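# Align two stacked, friction-coupled knobs to their colour marks

## Task

Two knobs are stacked, a small one sitting on a large one, and turning one drags the other by friction. Rotate them so the small knob's red line points at the red mark and the large knob's blue line points at the blue mark. Both alignments must hold at the same time and stay in place once the robot lets go.

## Robot and tools

ROBOT. Two six-joint arms, left_arm and right_arm, face each other across a table. left_arm carries a five-finger left hand and stands on the +y side, with its base near (-0.029, +0.581, 0) m. right_arm carries a right hand, base near (-0.036, -0.522, 0) m. Scene frame: origin on the table surface halfway between the bases, table top at z = 0, +z up. The arm names do not match image sides.

HAND POINT. Each arm is steered by a point 0.15 m out from the wrist flange and 0.05 m in front of the palm. Its axes: +z runs along the straightened fingers, +y points out of the palm, +x goes across the palm away from the thumb on the right hand but toward the thumb on the left hand. Straight fingers extend 0.06-0.07 m past the point and sit 0.06 m behind it along -y. A wrist bracket on the little-finger side sticks out and can strike things, and the wrist can hang below a level hand and meet the table first.

ROW OF 28 NUMBERS, all in [-1, 1]. Positions 1-6: left_arm dx, dy, dz, rx, ry, rz. Positions 7-14: left hand thumb_turn, thumb_bend, index, middle, ring, little, force_limit, speed. Positions 15-20: right_arm dx to rz. Positions 21-28: right hand, same eight. The six pose numbers are an offset, not a pose: they are measured from that arm's Hand target as it stood when the action or move began, along that Hand target's own axes. 1.0 equals 0.6 m of travel or 180 degrees; rx, ry, rz form one rotation vector. Six zeros keep the arm at its current Hand target; repeating a nonzero offset moves it further. The six finger numbers are absolute positions: -1 open/straight, +1 closed/curled; thumb_turn +1 puts the thumb opposite the fingers, -1 beside the palm. force_limit maps -1 to about 0 N and +1 to 10 N at the fingertip (15 N for the two thumb motors); speed rises from near zero at -1 to full at +0.48 and above. There is no 'leave unchanged' value: resend the hand's last eight sent numbers, or, before any were sent this scene, its hand_measured plus hand_force_limit and hand_speed. For a gentle grip close at speed -0.94 or lower.

TOOLS.
execute_actions(actions, cameras): actions is a list of actions, each a list of up to 15 rows, one row per 1/30 s step; a short action repeats its last row. Every row in an action counts from that action's starting Hand target. Images appear only for an empty actions list or when cameras names them (["all"], [] for none, or names).
move(target, speed, blend, stop_force, zero, blocking, cameras): target is one 28-number row or a list of up to 15 rows; every row is an offset from the same starting Hand targets. Straight-line paths, at most 10 s in total. speed: path top speed in m/s, 0.002 to 3.6, default 0.25 (rotation up to twice that in rad/s); one value or one per target. blend: corner rounding in m for a list, 0 = stop at each. stop_force: 3 to 120 N, ends an arm's path when its wrist sensor feels that much push against its motion; unreliable while the hand rotates, and leave it out when moving off something. zero (only with stop_force): true re-zeroes the sensor before the move. blocking=false returns early and cannot be combined with stop_force.
wait(seconds 0-10, cameras): robot holds its last command. stop(cameras): brakes a running move. zoom_image(camera, region): region [x0, y0, x1, y1] in pixels of that camera's latest image, at most 504 by 504. show_instructions(): shows the reference images. zero_wrist_force(arm): re-zeroes that arm's force sensor. finished_scene(scene): give the current scene number; ends the scene irreversibly.

CAMERAS: cam_high 504x504, cam_low 504x504, cam_left_wrist 672x504, cam_right_wrist 672x504 (fisheye).

RESULTS. end_effector_position (m), end_effector_quat_wxyz and velocities are in the scene frame. Hand target is the last commanded pose after clipping; the next offsets start from it, and the real hand point may rest short of it. Commanded orientation is clipped to 32 degrees from the measured one per step. Wrist force and torque are in the end effector's own axes. hand_measured, hand_stopped_by (moving, target, force, stalled, fault) and hand_load_n list six values in motor order; a lost grip shows as load near 0. A move adds a 'move:' line: done (within 3 mm and 2 degrees), off_target, moving, held or fault, plus limits=paced (clipped) or limits=held. Joint torques include gravity; MOTOR HOT appears at 70 °C.

AVOID. Any contact between the two arms or hands. Targets past a firm contact: the arms are stiff and a fault stop (about 150 N net force, or contact torque over 138 N m on big joints or 25.7 N m on wrist joints) halts the arm for 10 s. Fast moves into things, hard pushes on fixed parts, knocking the knobs over or dropping anything, overloading fingers. Paths near an arm's own base (they can flip its shoulder). Long stretched holds, which heat motors; at 85 °C the arm brakes for 30-60 s.

Each tool is called after ">>>" in YAML: its name, and indented under it one key for each argument.

Reference images:

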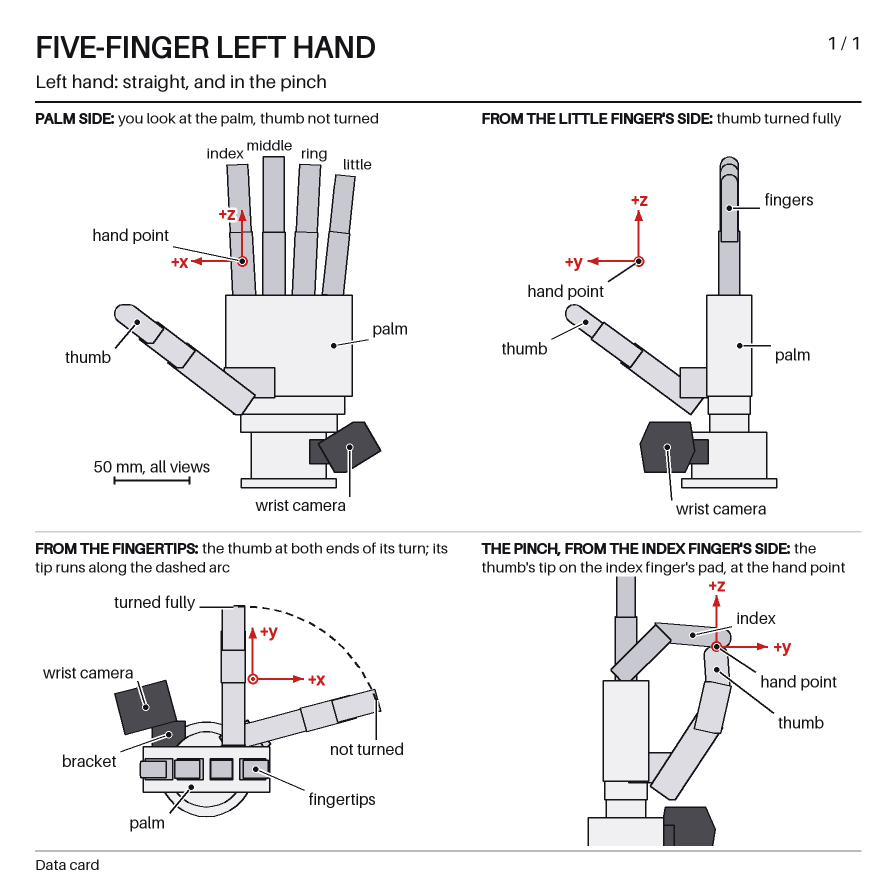

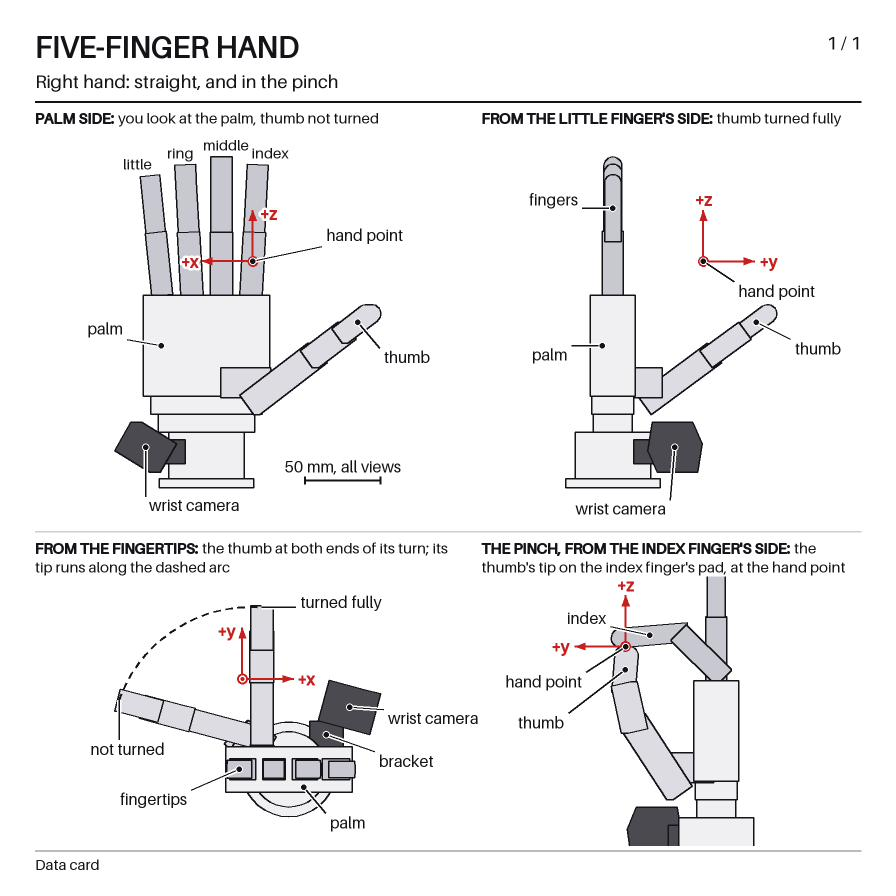

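## Session

>>> execute_actions:
  actions: []

Scene clock: 0.00 s.
left_arm: end_effector_position=(+0.1008, +0.3103, +0.4728) hand_measured=(-1.000, -1.000, -1.000, -1.000, -1.000, -1.000) hand_load_n=(+0.5, +0.0, +0.0, +0.0, +0.0, +0.0) hand_stopped_by=(target, target, target, target, target, target) hand_force_limit=0.00 hand_speed=-0.80 end_effector_quat_wxyz=(+0.010, +0.945, -0.325, -0.011) | right_arm: end_effector_position=(+0.0889, -0.2658, +0.4800) hand_measured=(-1.000, -1.000, -1.000, -1.000, -1.000, -1.000) hand_load_n=(+0.0, +0.0, +0.0, +0.0, +0.0, +0.0) hand_stopped_by=(target, target, target, target, target, target) hand_force_limit=0.00 hand_speed=-0.80 end_effector_quat_wxyz=(-0.009, -0.327, +0.945, +0.001)
Joint positions: left_arm=[4.341 -1.438 -1.349 1.196 -1.551 1.863] | right_arm=[-1.208 -1.729 1.346 1.97 1.569 -1.9]
Joint velocities: within noise
Joint torques (N m): no reading
Motor temperatures (°C): left_arm=[38 34 40 43 43 42] | right_arm=[36 32 35 35 39 37]
Wrist force (N): no reading
Wrist torque (N m): no reading
Wrist force, peak (N): no reading
Hand target: left_arm +0.1008, +0.3103, +0.4728; +0.010, +0.945, -0.325, -0.011 | right_arm +0.0889, -0.2658, +0.4800; -0.009, -0.327, +0.945, +0.001

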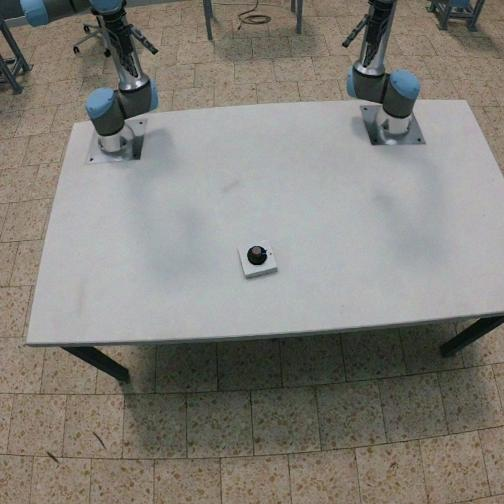

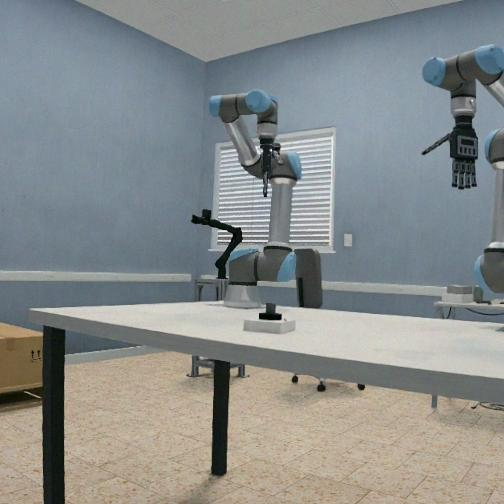

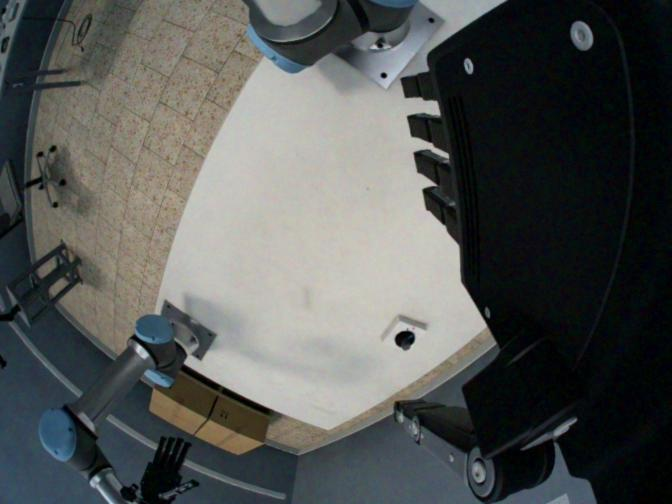

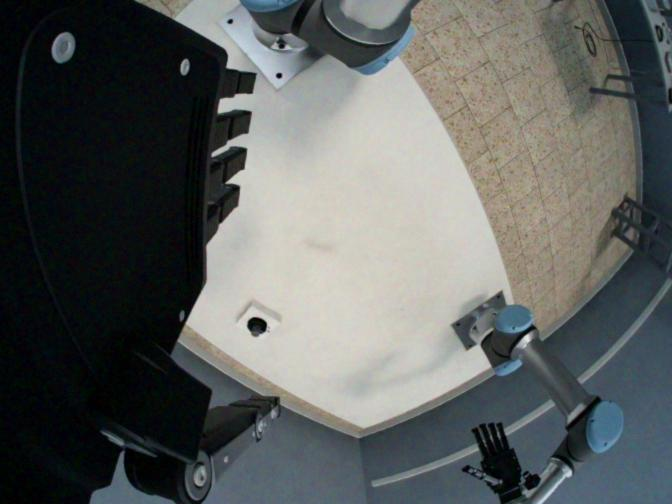

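>>> zoom_image:
  camera: "cam_high"
  region: [228, 230, 288, 290]

>>> zoom_image:
  camera: "cam_low"
  region: [230, 290, 310, 345]

>>> zoom_image:
  camera: "cam_right_wrist"
  region: [220, 290, 300, 350]

>>> zoom_image:
  camera: "cam_left_wrist"
  region: [364, 300, 444, 360]

Scaled by 8.400 from the camera's 504x504 image, which has a finer 720x720 frame.

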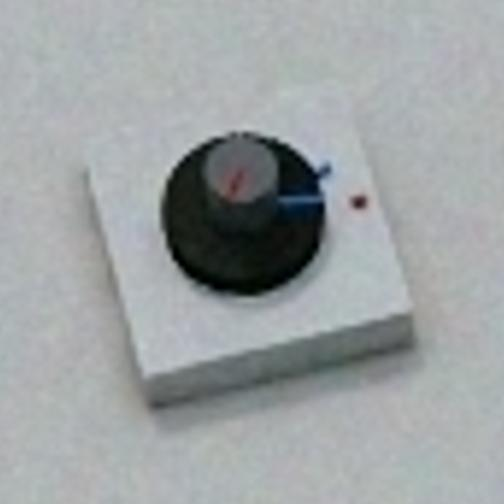

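Scaled by 6.300 from the camera's 504x504 image, which has a finer 720x720 frame.

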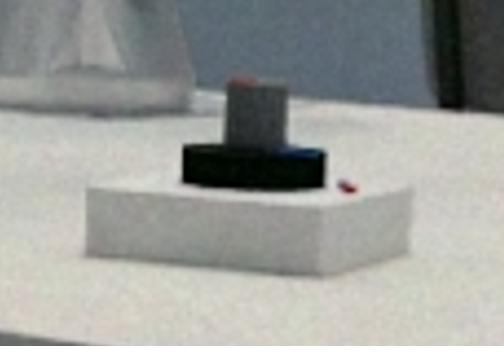

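Scaled by 6.300 from the camera's 672x504 image, which has a finer 960x720 frame.

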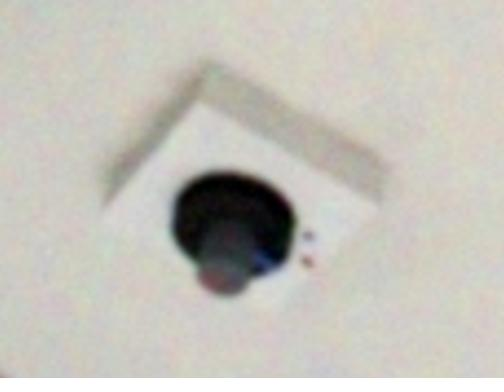

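Scaled by 6.300 from the camera's 672x504 image, which has a finer 960x720 frame.

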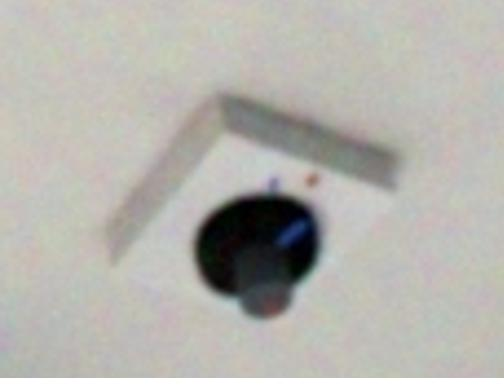

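>>> move:
  target: [0.741,-0.130,0.377,0,0,0,-1,-1,-1,-1,-1,-1,0,-0.8,0,0,0,0,0,0,-1,-1,-1,-1,-1,-1,0,-0.8]
  speed: 0.3
  cameras: ["cam_left_wrist", "cam_high"]

Scene clock: 149.73 s.
left_arm: end_effector_position=(+0.4919, +0.0965, +0.2378) hand_measured=(-1.000, -1.000, -1.000, -1.000, -1.000, -1.000) hand_load_n=(+0.0, +0.0, +0.0, +0.0, +0.0, +0.0) hand_stopped_by=(target, target, target, target, target, target) hand_force_limit=0.00 hand_speed=-0.80 end_effector_quat_wxyz=(+0.026, +0.948, -0.316, +0.019) | right_arm: end_effector_position=(+0.0889, -0.2658, +0.4800) hand_measured=(-1.000, -1.000, -1.000, -1.000, -1.000, -1.000) hand_load_n=(+0.0, +0.0, +0.0, +0.0, +0.0, -0.5) hand_stopped_by=(target, target, target, target, target, target) hand_force_limit=0.00 hand_speed=-0.80 end_effector_quat_wxyz=(-0.009, -0.327, +0.945, +0.001)
Joint positions: left_arm=[4.262 -2.715 -0.035 1.224 -1.525 1.764] | right_arm=[-1.208 -1.729 1.346 1.97 1.569 -1.9]
Joint torques (N m): left_arm=[8.7 38.49 26.82 -4.68 1.71 -2.85] | right_arm=[-0.77 -11.65 -16.58 2.33 0.08 0]
Wrist force (N): left_arm=[-0.1 0.3 -0.4] | right_arm=[0.1 0.0 -0.2]
Wrist torque (N m): left_arm=[0.07 -0.01 0.08] | right_arm=[0.01 0.00 0.01]
Wrist force, peak (N): left_arm=[-1.2 0.4 -0.8] | right_arm=[0.1 0.6 0.1]
Hand target: left_arm +0.4931, +0.0956, +0.2384; +0.010, +0.945, -0.325, -0.011 | right_arm +0.0889, -0.2658, +0.4800; -0.009, -0.327, +0.945, +0.001
Off the commanded pose: left_arm 0.002 m, 4 deg | right_arm 0.000 m, 0 deg.
elbow stopped short (left arm): the move would have taken joint 3 (elbow) straighter than the controller allows.
move: off_target (left_arm)
camera_calibration:
cam_left_wrist: T_world_to_cam=[[0.80517, 0.589273, -0.0667775, -0.434714], [0.530766, -0.665802, 0.524399, -0.321999], [0.264553, -0.457674, -0.84885, 0.237124], [0, 0, 0, 1]] pos_world=[0.458192, 0.150303, 0.341109]
Images, in order (width x height): cam_high 504x504, cam_left_wrist 672x504.

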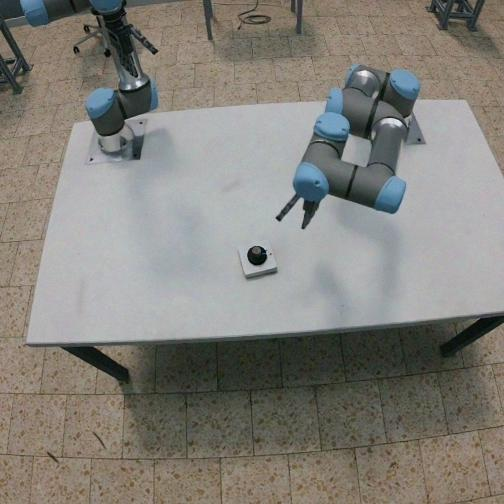

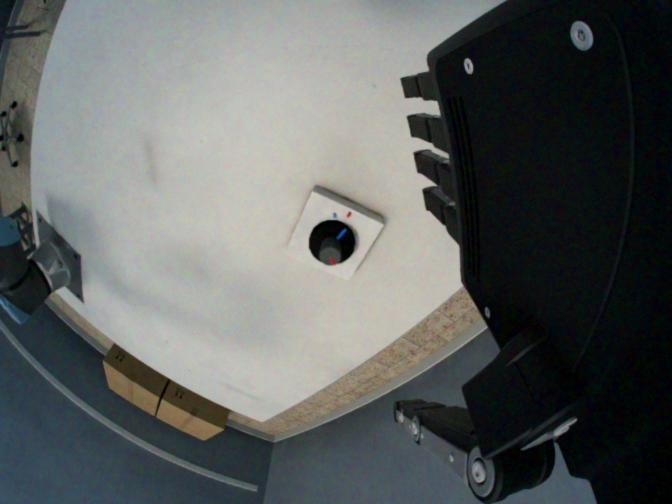

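>>> zoom_image:
  camera: "cam_left_wrist"
  region: [280, 180, 400, 290]

Scaled by 4.200 from the camera's 672x504 image, which has a finer 960x720 frame.

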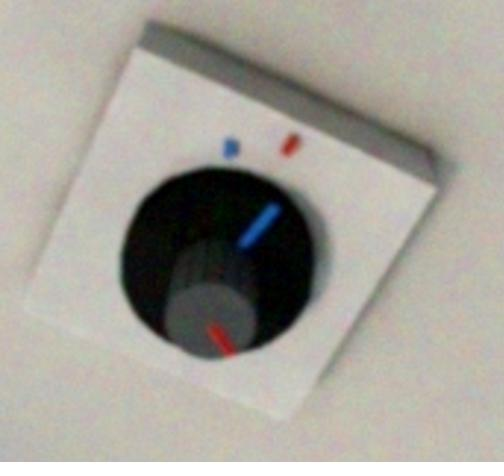

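>>> move:
  target:
    - [-0.222,-0.141,-0.167,0,0,0,-1,-1,-1,-1,-1,-1,0,-0.8,-0.6,-0.06,0.2,0.16,-0.17,-0.32,1,-1,-0.3,-0.3,-1,-1,0,0]
    - [-0.222,-0.141,-0.167,0,0,0,-1,-1,-1,-1,-1,-1,0,-0.8,-0.889,-0.091,0.505,0.237,-0.2525,-0.481,1,-1,-0.3,-0.3,-1,-1,0,0]
  speed: 0.3
  blend: [0.05,0]
  cameras: ["cam_right_wrist", "cam_high", "cam_left_wrist", "cam_low"]

Scene clock: 267.37 s.
left_arm: end_effector_position=(+0.4428, +0.2454, +0.3383) hand_measured=(-1.000, -1.000, -1.000, -1.000, -1.000, -1.000) hand_load_n=(+0.0, +0.0, +0.0, +0.0, +0.0, +0.0) hand_stopped_by=(target, target, target, target, target, target) hand_force_limit=0.00 hand_speed=-0.80 end_effector_quat_wxyz=(+0.010, +0.945, -0.325, -0.011) | right_arm: end_effector_position=(+0.5366, +0.0200, +0.1685) hand_measured=(+1.000, -1.000, -0.300, -0.300, -1.000, -1.000) hand_load_n=(+0.0, +0.0, +0.0, +0.0, +0.0, +0.0) hand_stopped_by=(target, target, target, target, target, target) hand_force_limit=0.00 hand_speed=0.00 end_effector_quat_wxyz=(+0.423, -0.813, +0.354, -0.185)
Joint positions: left_arm=[4.456 -2.228 -0.692 1.326 -1.553 1.979] | right_arm=[-1.051 -0.874 0.992 0.507 1.364 -3.29]
Joint torques (N m): left_arm=[8.67 52.16 10.29 -4.82 -0.71 2.23] | right_arm=[-8.65 -40.34 -29.56 -2.39 -1.27 -1.49]
Wrist force (N): left_arm=[-0.2 -0.3 0.1] | right_arm=[0.3 -1.8 0.8]
Wrist torque (N m): left_arm=[-0.06 0.03 0.00] | right_arm=[-0.01 -0.05 0.02]
Wrist force, peak (N): left_arm=[-0.2 0.7 -0.1] | right_arm=[0.7 -0.9 2.1]
Hand target: left_arm +0.4428, +0.2454, +0.3383; +0.010, +0.945, -0.325, -0.011 | right_arm +0.5367, +0.0200, +0.1684; -0.423, +0.813, -0.354, +0.185
Off the commanded pose: left_arm 0.000 m, 0 deg | right_arm 0.000 m, 0 deg.
move: done
camera_calibration:
cam_left_wrist: T_world_to_cam=[[0.813408, 0.576753, -0.0756547, -0.473862], [0.54036, -0.701041, 0.465353, -0.225125], [0.215357, -0.419402, -0.881886, 0.427125], [0, 0, 0, 1]] pos_world=[0.415108, 0.294616, 0.445588]
cam_right_wrist: T_world_to_cam=[[-0.26724, -0.589962, -0.761924, 0.28395], [-0.955282, 0.266046, 0.129059, 0.48817], [0.126567, 0.762342, -0.634678, 0.139206], [0, 0, 0, 1]] pos_world=[0.524604, -0.0684783, 0.241697]

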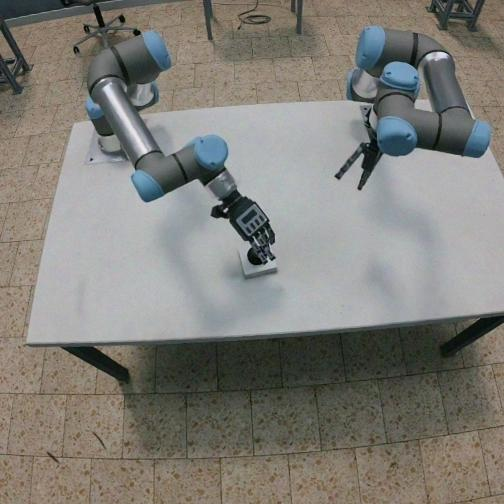

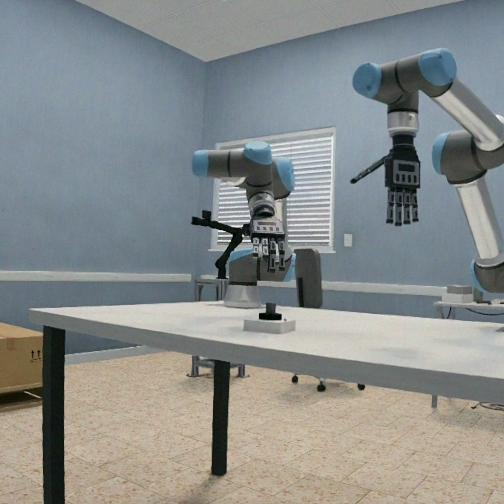

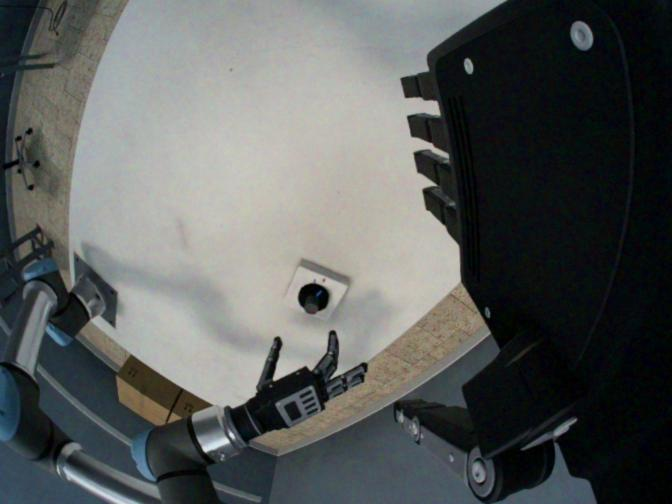

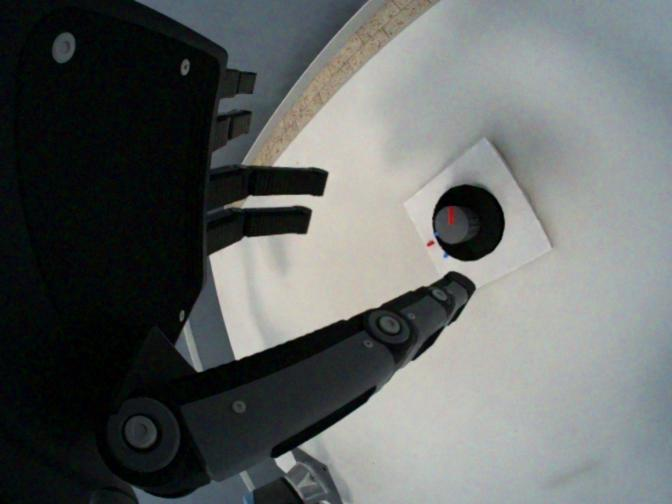

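>>> zoom_image:
  camera: "cam_right_wrist"
  region: [380, 120, 580, 320]

>>> zoom_image:
  camera: "cam_left_wrist"
  region: [270, 250, 370, 350]

Scaled by 2.520 from the camera's 672x504 image, which has a finer 960x720 frame.

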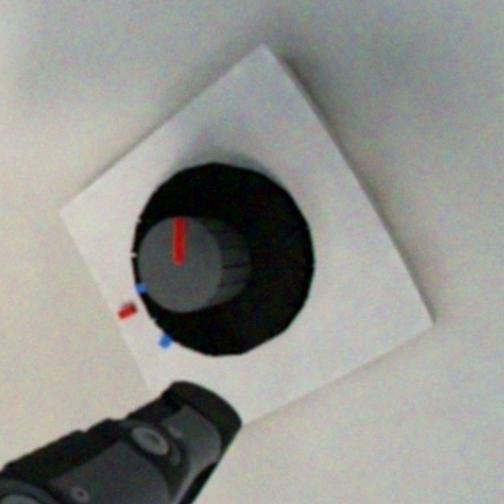

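Scaled by 5.040 from the camera's 672x504 image, which has a finer 960x720 frame.

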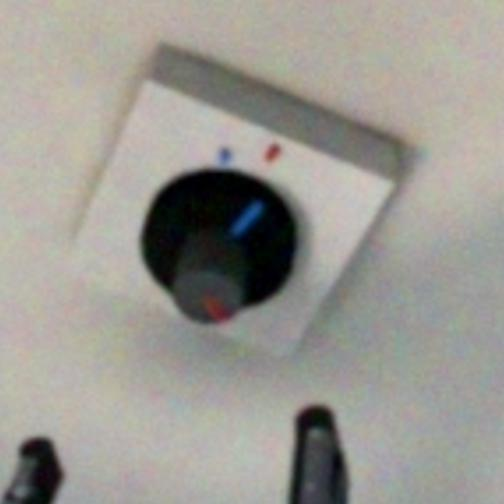

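>>> move:
  target: [0,0,0,0,0,0,-1,-1,-1,-1,-1,-1,0,-0.8,0.029,-0.0142,0.0203,0,0.182,0.1276,1,-1,-0.3,-0.3,-1,-1,0,0]
  speed: 0.3
  cameras: ["cam_right_wrist"]

Scene clock: 310.90 s.
left_arm: end_effector_position=(+0.4428, +0.2454, +0.3383) hand_measured=(-1.000, -1.000, -1.000, -1.000, -1.000, -1.000) hand_load_n=(+0.0, +0.0, +0.0, +0.0, +0.0, +0.0) hand_stopped_by=(target, target, target, target, target, target) hand_force_limit=0.00 hand_speed=-0.80 end_effector_quat_wxyz=(+0.010, +0.945, -0.325, -0.011) | right_arm: end_effector_position=(+0.5594, +0.0173, +0.1684) hand_measured=(+1.000, -1.000, -0.300, -0.300, -1.000, -1.000) hand_load_n=(+0.0, +0.0, +0.0, +0.0, +0.0, +0.0) hand_stopped_by=(target, target, target, target, target, target) hand_force_limit=0.00 hand_speed=0.00 end_effector_quat_wxyz=(+0.335, -0.643, +0.611, -0.319)
Joint positions: left_arm=[4.456 -2.228 -0.692 1.326 -1.553 1.979] | right_arm=[-0.884 -0.731 0.755 0.682 2.06 -2.76]
Joint torques (N m): left_arm=[8.74 52.17 10.73 -4.8 -0.6 2.21] | right_arm=[7.96 -43.77 -30.34 3 2.16 1.19]
Wrist force (N): left_arm=[-0.3 0.3 0.1] | right_arm=[0.9 -1.6 0.9]
Wrist torque (N m): left_arm=[0.03 0.05 -0.02] | right_arm=[0.00 -0.14 -0.06]
Wrist force, peak (N): left_arm=[-0.4 -0.2 -0.3] | right_arm=[0.3 -2.0 1.0]
Hand target: left_arm +0.4428, +0.2454, +0.3383; +0.010, +0.945, -0.325, -0.011 | right_arm +0.5594, +0.0174, +0.1684; -0.335, +0.642, -0.611, +0.319
Off the commanded pose: left_arm 0.000 m, 0 deg | right_arm 0.000 m, 0 deg.
move: done
camera_calibration:
cam_right_wrist: T_world_to_cam=[[-0.583622, -0.27926, -0.762495, 0.460197], [-0.560869, 0.817661, 0.129831, 0.28033], [0.587206, 0.503432, -0.633833, -0.115022], [0, 0, 0, 1]] pos_world=[0.493351, -0.0427944, 0.241598]
Images, in order (width x height): cam_right_wrist 672x504.

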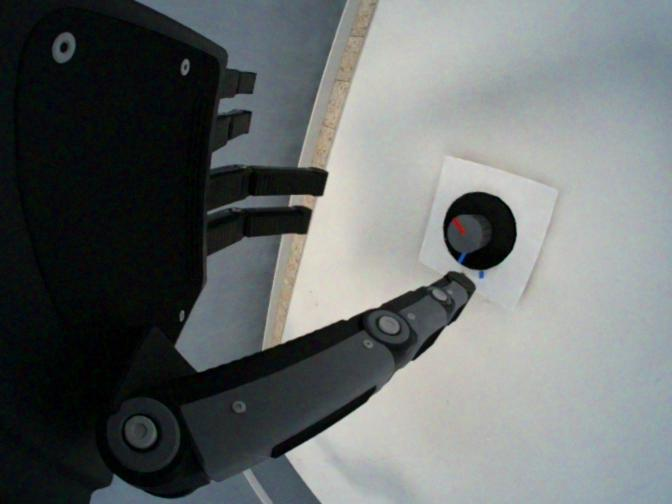

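>>> move:
  target: [0,0,0,0,0,0,-1,-1,-1,-1,-1,-1,0,-0.8,0,0.1333,0.0955,0,0,0,1,-1,-0.3,-0.3,-1,-1,0,0]
  speed: 0.1
  stop_force: 8
  cameras: ["cam_right_wrist", "cam_left_wrist", "cam_low"]

Scene clock: 322.97 s.
left_arm: end_effector_position=(+0.4428, +0.2454, +0.3383) hand_measured=(-1.000, -1.000, -1.000, -1.000, -1.000, -1.000) hand_load_n=(+0.0, +0.0, +0.0, +0.0, +0.0, +0.0) hand_stopped_by=(target, target, target, target, target, target) hand_force_limit=0.00 hand_speed=-0.80 end_effector_quat_wxyz=(+0.010, +0.945, -0.325, -0.011) | right_arm: end_effector_position=(+0.5606, +0.0174, +0.0700) hand_measured=(+1.000, -1.000, -0.300, -0.300, -1.000, -1.000) hand_load_n=(+0.0, -0.5, +0.0, +0.0, +0.0, +0.0) hand_stopped_by=(target, target, target, target, target, target) hand_force_limit=0.00 hand_speed=0.00 end_effector_quat_wxyz=(+0.335, -0.642, +0.611, -0.319)
Joint positions: left_arm=[4.456 -2.228 -0.692 1.326 -1.553 1.979] | right_arm=[-0.885 -0.688 0.929 0.464 2.059 -2.761]
Joint torques (N m): left_arm=[8.54 52.15 10.08 -4.78 -0.51 2.08] | right_arm=[-9.31 -45.47 -9.44 -1.76 -0.82 -1.7]
Wrist force (N): left_arm=[-0.1 0.0 -0.1] | right_arm=[0.2 -1.5 0.8]
Wrist torque (N m): left_arm=[0.00 0.01 0.00] | right_arm=[0.03 -0.05 -0.03]
Wrist force, peak (N): left_arm=[-0.7 0.2 -0.2] | right_arm=[0.7 -2.4 0.5]
Hand target: left_arm +0.4428, +0.2454, +0.3383; +0.010, +0.945, -0.325, -0.011 | right_arm +0.5606, +0.0174, +0.0700; -0.335, +0.642, -0.611, +0.319
Off the commanded pose: left_arm 0.000 m, 0 deg | right_arm 0.000 m, 0 deg.
move: done
camera_calibration:
cam_left_wrist: T_world_to_cam=[[0.813408, 0.576753, -0.0756547, -0.473862], [0.54036, -0.701041, 0.465353, -0.225125], [0.215357, -0.419402, -0.881886, 0.427125], [0, 0, 0, 1]] pos_world=[0.415108, 0.294616, 0.445588]
cam_right_wrist: T_world_to_cam=[[-0.583731, -0.279243, -0.762418, 0.385939], [-0.560764, 0.817733, 0.129836, 0.293647], [0.587198, 0.503326, -0.633925, -0.178134], [0, 0, 0, 1]] pos_world=[0.494551, -0.0426946, 0.143198]
Images, in order (width x height): cam_low 504x504, cam_left_wrist 672x504, cam_right_wrist 672x504.

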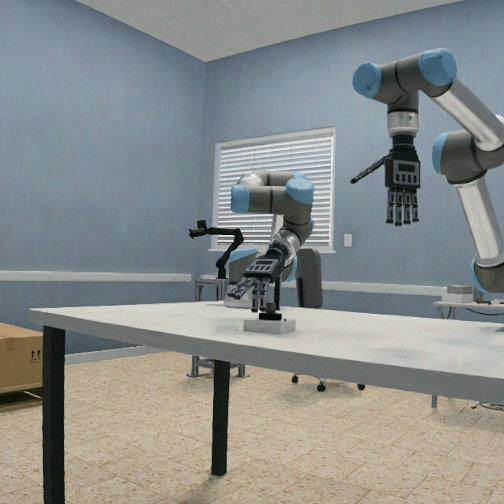

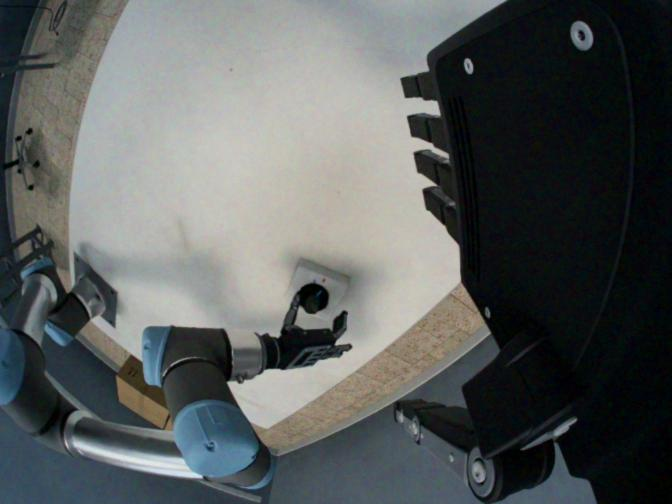

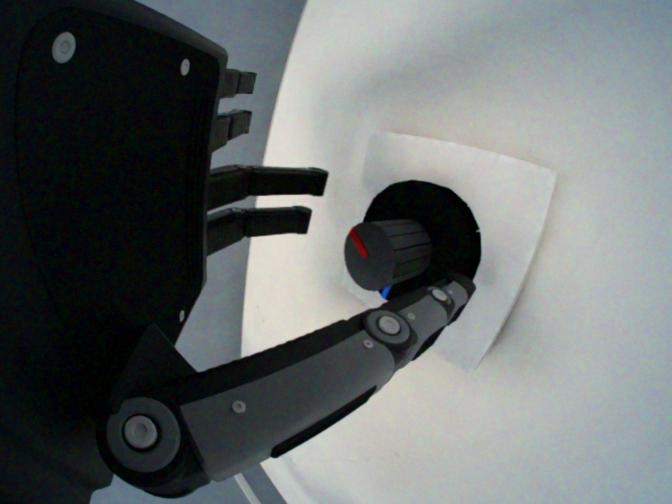

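>>> execute_actions:
  actions:
    - [[0,0,0,0,0,0,-1,-1,-1,-1,-1,-1,0,-0.8,0,0,0,0,0,0,1,-0.3,0.5,0.5,-1,-1,-0.2,-0.92]]
    - [[0,0,0,0,0,0,-1,-1,-1,-1,-1,-1,0,-0.8,0,0,0,0,0,0,1,-0.3,0.5,0.5,-1,-1,-0.2,-0.92]]
    - [[0,0,0,0,0,0,-1,-1,-1,-1,-1,-1,0,-0.8,0,0,0,0,0,0,1,-0.3,0.5,0.5,-1,-1,-0.2,-0.92]]
    - [[0,0,0,0,0,0,-1,-1,-1,-1,-1,-1,0,-0.8,0,0,0,0,0,0,1,-0.3,0.5,0.5,-1,-1,-0.2,-0.92]]
    - [[0,0,0,0,0,0,-1,-1,-1,-1,-1,-1,0,-0.8,0,0,0,0,0,0,1,-0.3,0.5,0.5,-1,-1,-0.2,-0.92]]
    - [[0,0,0,0,0,0,-1,-1,-1,-1,-1,-1,0,-0.8,0,0,0,0,0,0,1,-0.3,0.5,0.5,-1,-1,-0.2,-0.92]]
  cameras: ["cam_right_wrist"]

Scene clock: 337.40 s.
left_arm: end_effector_position=(+0.4428, +0.2454, +0.3383) hand_measured=(-1.000, -1.000, -1.000, -1.000, -1.000, -1.000) hand_load_n=(+0.0, -0.5, +0.0, +0.0, -0.5, +0.0) hand_stopped_by=(target, target, target, target, target, target) hand_force_limit=0.00 hand_speed=-0.80 end_effector_quat_wxyz=(+0.010, +0.945, -0.325, -0.011) | right_arm: end_effector_position=(+0.5606, +0.0174, +0.0700) hand_measured=(+1.000, -0.762, +0.364, +0.266, -1.000, -1.000) hand_load_n=(+0.0, +6.5, +3.5, +3.5, +0.0, +0.0) hand_stopped_by=(target, force, force, force, target, target) hand_force_limit=-0.20 hand_speed=-0.92 end_effector_quat_wxyz=(+0.335, -0.643, +0.611, -0.319)
Joint positions: left_arm=[4.456 -2.228 -0.692 1.326 -1.553 1.979] | right_arm=[-0.885 -0.688 0.929 0.464 2.059 -2.761]
Joint torques (N m): left_arm=[8.71 51.71 10.53 -4.66 -0.46 1.92] | right_arm=[-8.75 -51.55 -18.92 -1.56 1.98 -1.41]
Wrist force (N): left_arm=[-0.1 0.0 0.0] | right_arm=[0.0 0.6 3.3]
Wrist torque (N m): left_arm=[-0.01 0.02 0.00] | right_arm=[0.10 -0.11 0.03]
Wrist force, peak (N): left_arm=[-0.5 0.0 0.4] | right_arm=[0.1 0.4 3.5]
Hand target: left_arm +0.4428, +0.2454, +0.3383; +0.010, +0.945, -0.325, -0.011 | right_arm +0.5606, +0.0174, +0.0700; -0.335, +0.642, -0.611, +0.319
Off the commanded pose: left_arm 0.000 m, 0 deg | right_arm 0.000 m, 0 deg.
Step readings (end_effector_position of left_arm | right_arm):
0: (+0.4428, +0.2454, +0.3383) | (+0.5606, +0.0174, +0.0700)
1: (+0.4428, +0.2454, +0.3383) | (+0.5606, +0.0174, +0.0700)
2: (+0.4428, +0.2454, +0.3383) | (+0.5606, +0.0174, +0.0700)
4: (+0.4428, +0.2454, +0.3383) | (+0.5606, +0.0174, +0.0700)
8: (+0.4428, +0.2454, +0.3383) | (+0.5606, +0.0174, +0.0700)
15: (+0.4428, +0.2454, +0.3383) | (+0.5606, +0.0174, +0.0700)
16: (+0.4428, +0.2454, +0.3383) | (+0.5606, +0.0174, +0.0700)
17: (+0.4428, +0.2454, +0.3383) | (+0.5606, +0.0174, +0.0700)
19: (+0.4428, +0.2454, +0.3383) | (+0.5606, +0.0174, +0.0700)
23: (+0.4428, +0.2454, +0.3383) | (+0.5606, +0.0174, +0.0700)
30: (+0.4428, +0.2454, +0.3383) | (+0.5606, +0.0174, +0.0700)
31: (+0.4428, +0.2454, +0.3383) | (+0.5606, +0.0174, +0.0700)
32: (+0.4428, +0.2454, +0.3383) | (+0.5606, +0.0174, +0.0700)
34: (+0.4428, +0.2454, +0.3383) | (+0.5606, +0.0174, +0.0700)
38: (+0.4428, +0.2454, +0.3383) | (+0.5606, +0.0174, +0.0700)
45: (+0.4428, +0.2454, +0.3383) | (+0.5606, +0.0174, +0.0700)
46: (+0.4428, +0.2454, +0.3383) | (+0.5606, +0.0174, +0.0700)
47: (+0.4428, +0.2454, +0.3383) | (+0.5606, +0.0174, +0.0700)
49: (+0.4428, +0.2454, +0.3383) | (+0.5606, +0.0174, +0.0700)
53: (+0.4428, +0.2454, +0.3383) | (+0.5606, +0.0174, +0.0700)
60: (+0.4428, +0.2454, +0.3383) | (+0.5606, +0.0174, +0.0700)
61: (+0.4428, +0.2454, +0.3383) | (+0.5606, +0.0174, +0.0700)
62: (+0.4428, +0.2454, +0.3383) | (+0.5606, +0.0174, +0.0700)
64: (+0.4428, +0.2454, +0.3383) | (+0.5606, +0.0174, +0.0700)
68: (+0.4428, +0.2454, +0.3383) | (+0.5605, +0.0174, +0.0700)
75: (+0.4428, +0.2454, +0.3383) | (+0.5605, +0.0174, +0.0700)
76: (+0.4428, +0.2454, +0.3383) | (+0.5605, +0.0174, +0.0700)
77: (+0.4428, +0.2454, +0.3383) | (+0.5605, +0.0174, +0.0700)
79: (+0.4428, +0.2454, +0.3383) | (+0.5605, +0.0174, +0.0700)
83: (+0.4428, +0.2454, +0.3383) | (+0.5605, +0.0174, +0.0700)
90: (+0.4428, +0.2454, +0.3383) | (+0.5605, +0.0174, +0.0700)
camera_calibration:
cam_right_wrist: T_world_to_cam=[[-0.583731, -0.279243, -0.762418, 0.385939], [-0.560764, 0.817733, 0.129836, 0.293647], [0.587198, 0.503326, -0.633925, -0.178134], [0, 0, 0, 1]] pos_world=[0.494551, -0.0426946, 0.143198]
Images, in order (width x height): cam_right_wrist 672x504.

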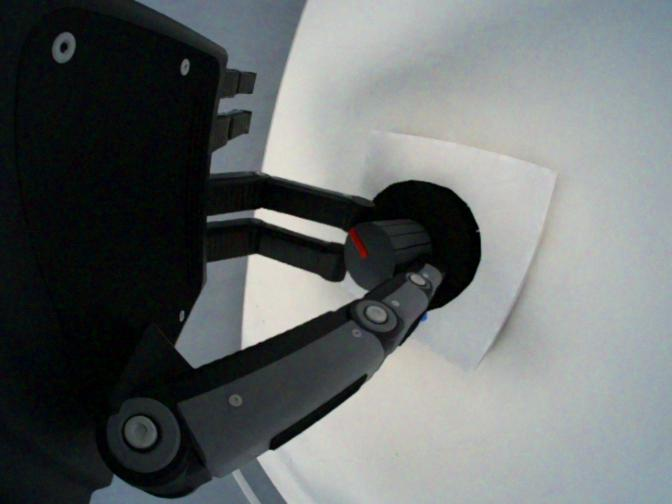

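>>> move:
  target:
    - [0,0,0,0,0,0,-1,-1,-1,-1,-1,-1,0,-0.8,-0.0071,0.0036,-0.0051,0,-0.0683,-0.0478,1,-0.3,0.5,0.5,-1,-1,-0.2,-0.92]
    - [0,0,0,0,0,0,-1,-1,-1,-1,-1,-1,0,-0.8,-0.0123,0.008,-0.0115,0,-0.1365,-0.0957,1,-0.3,0.5,0.5,-1,-1,-0.2,-0.92]
  speed: 0.1
  blend: [0.003,0]
  cameras: ["cam_right_wrist", "cam_left_wrist", "cam_high"]

>>> zoom_image:
  camera: "cam_right_wrist"
  region: [320, 110, 580, 390]

>>> zoom_image:
  camera: "cam_left_wrist"
  region: [260, 240, 380, 360]

Scene clock: 353.47 s.
left_arm: end_effector_position=(+0.4428, +0.2454, +0.3383) hand_measured=(-1.000, -1.000, -1.000, -1.000, -1.000, -1.000) hand_load_n=(+0.0, +0.0, +0.0, +0.0, +0.0, +0.0) hand_stopped_by=(target, target, target, target, target, target) hand_force_limit=0.00 hand_speed=-0.80 end_effector_quat_wxyz=(+0.010, +0.945, -0.325, -0.011) | right_arm: end_effector_position=(+0.5518, +0.0244, +0.0701) hand_measured=(+1.000, -0.762, +0.364, +0.268, -1.000, -1.000) hand_load_n=(+4.0, +7.0, +8.0, +0.5, -0.5, +0.0) hand_stopped_by=(target, force, force, force, target, target) hand_force_limit=-0.20 hand_speed=-0.92 end_effector_quat_wxyz=(+0.406, -0.779, +0.424, -0.221)
Joint positions: left_arm=[4.456 -2.228 -0.692 1.326 -1.553 1.979] | right_arm=[-1.01 -0.791 1.102 0.299 1.54 -3.164]
Joint torques (N m): left_arm=[9 52.18 10.38 -4.66 -0.42 1.87] | right_arm=[-13.66 -53.71 -14.41 3.33 0.64 -2.49]
Wrist force (N): left_arm=[0.0 0.1 0.2] | right_arm=[-7.2 -5.6 3.1]
Wrist torque (N m): left_arm=[0.00 0.00 0.01] | right_arm=[-0.20 -0.04 0.17]
Wrist force, peak (N): left_arm=[-0.5 0.2 -0.2] | right_arm=[-7.3 -5.7 3.5]
Hand target: left_arm +0.4428, +0.2454, +0.3383; +0.010, +0.945, -0.325, -0.011 | right_arm +0.5518, +0.0244, +0.0700; -0.406, +0.779, -0.424, +0.221
Off the commanded pose: left_arm 0.000 m, 0 deg | right_arm 0.000 m, 0 deg.
move: done
camera_calibration:
cam_left_wrist: T_world_to_cam=[[0.813408, 0.576753, -0.0756547, -0.473862], [0.54036, -0.701041, 0.465353, -0.225125], [0.215357, -0.419402, -0.881886, 0.427125], [0, 0, 0, 1]] pos_world=[0.415108, 0.294616, 0.445588]
cam_right_wrist: T_world_to_cam=[[-0.365637, -0.534306, -0.76212, 0.268661], [-0.894528, 0.427955, 0.129131, 0.476731], [0.257157, 0.728953, -0.634427, 0.000167665], [0, 0, 0, 1]] pos_world=[0.524639, -0.0605944, 0.143297]
Images, in order (width x height): cam_high 504x504, cam_left_wrist 672x504, cam_right_wrist 672x504.

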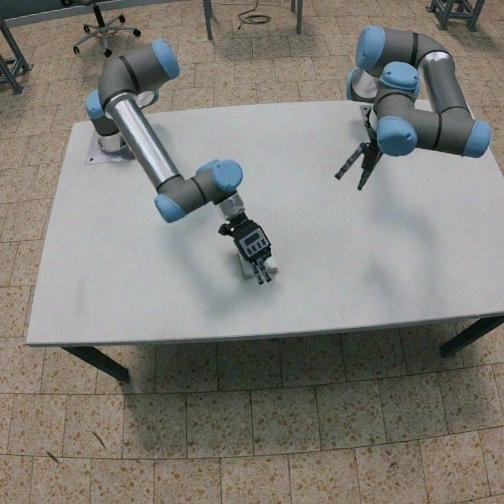

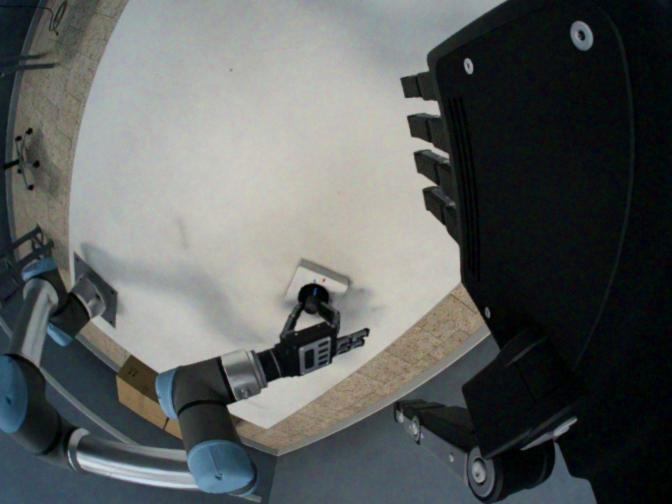

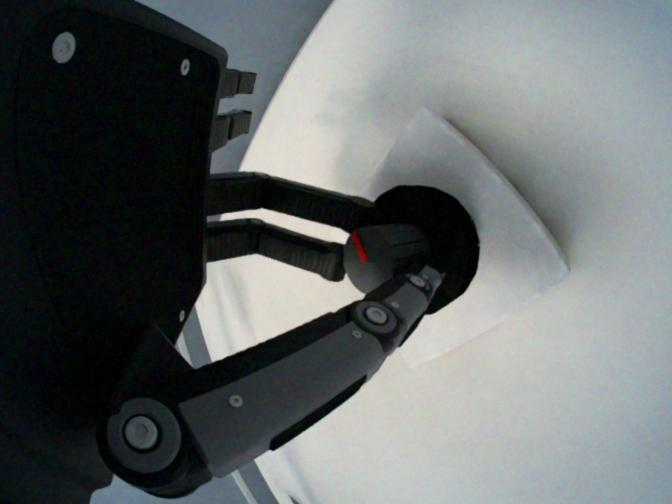

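Scaled by 1.800 from the camera's 672x504 image, which has a finer 960x720 frame.

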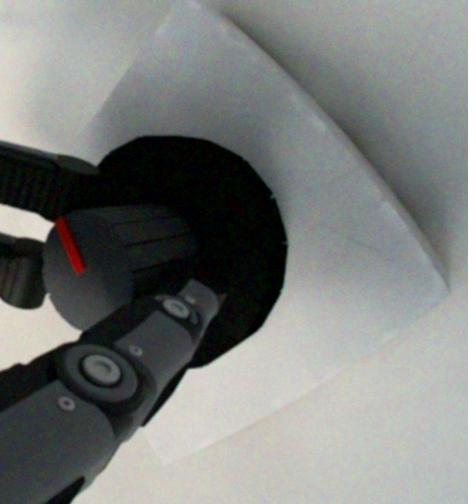

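Scaled by 4.200 from the camera's 672x504 image, which has a finer 960x720 frame.

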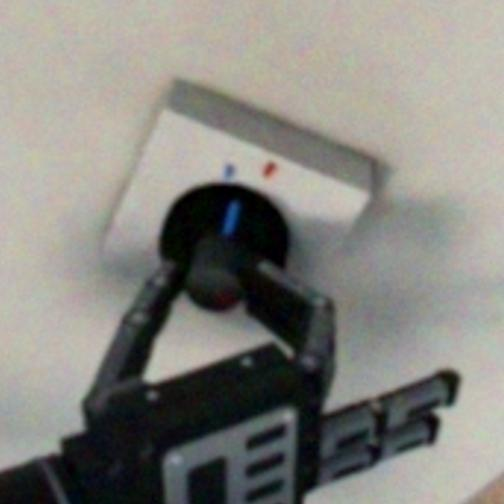

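>>> zoom_image:
  camera: "cam_left_wrist"
  region: [292, 268, 342, 318]

>>> zoom_image:
  camera: "cam_high"
  region: [228, 230, 288, 290]

Scaled by 10.080 from the camera's 672x504 image, which has a finer 960x720 frame.

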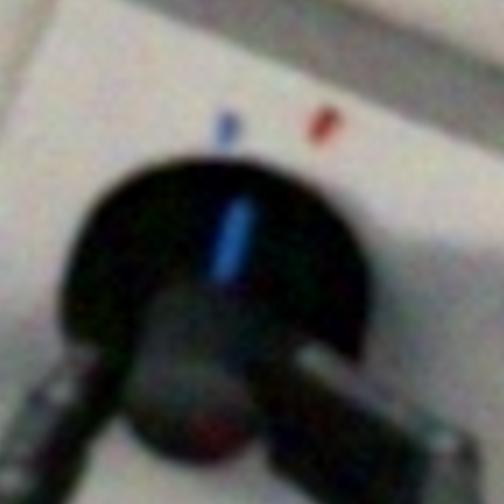

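Scaled by 8.400 from the camera's 504x504 image, which has a finer 720x720 frame.

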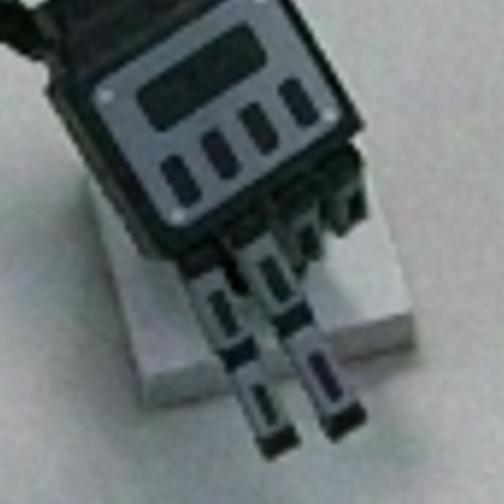

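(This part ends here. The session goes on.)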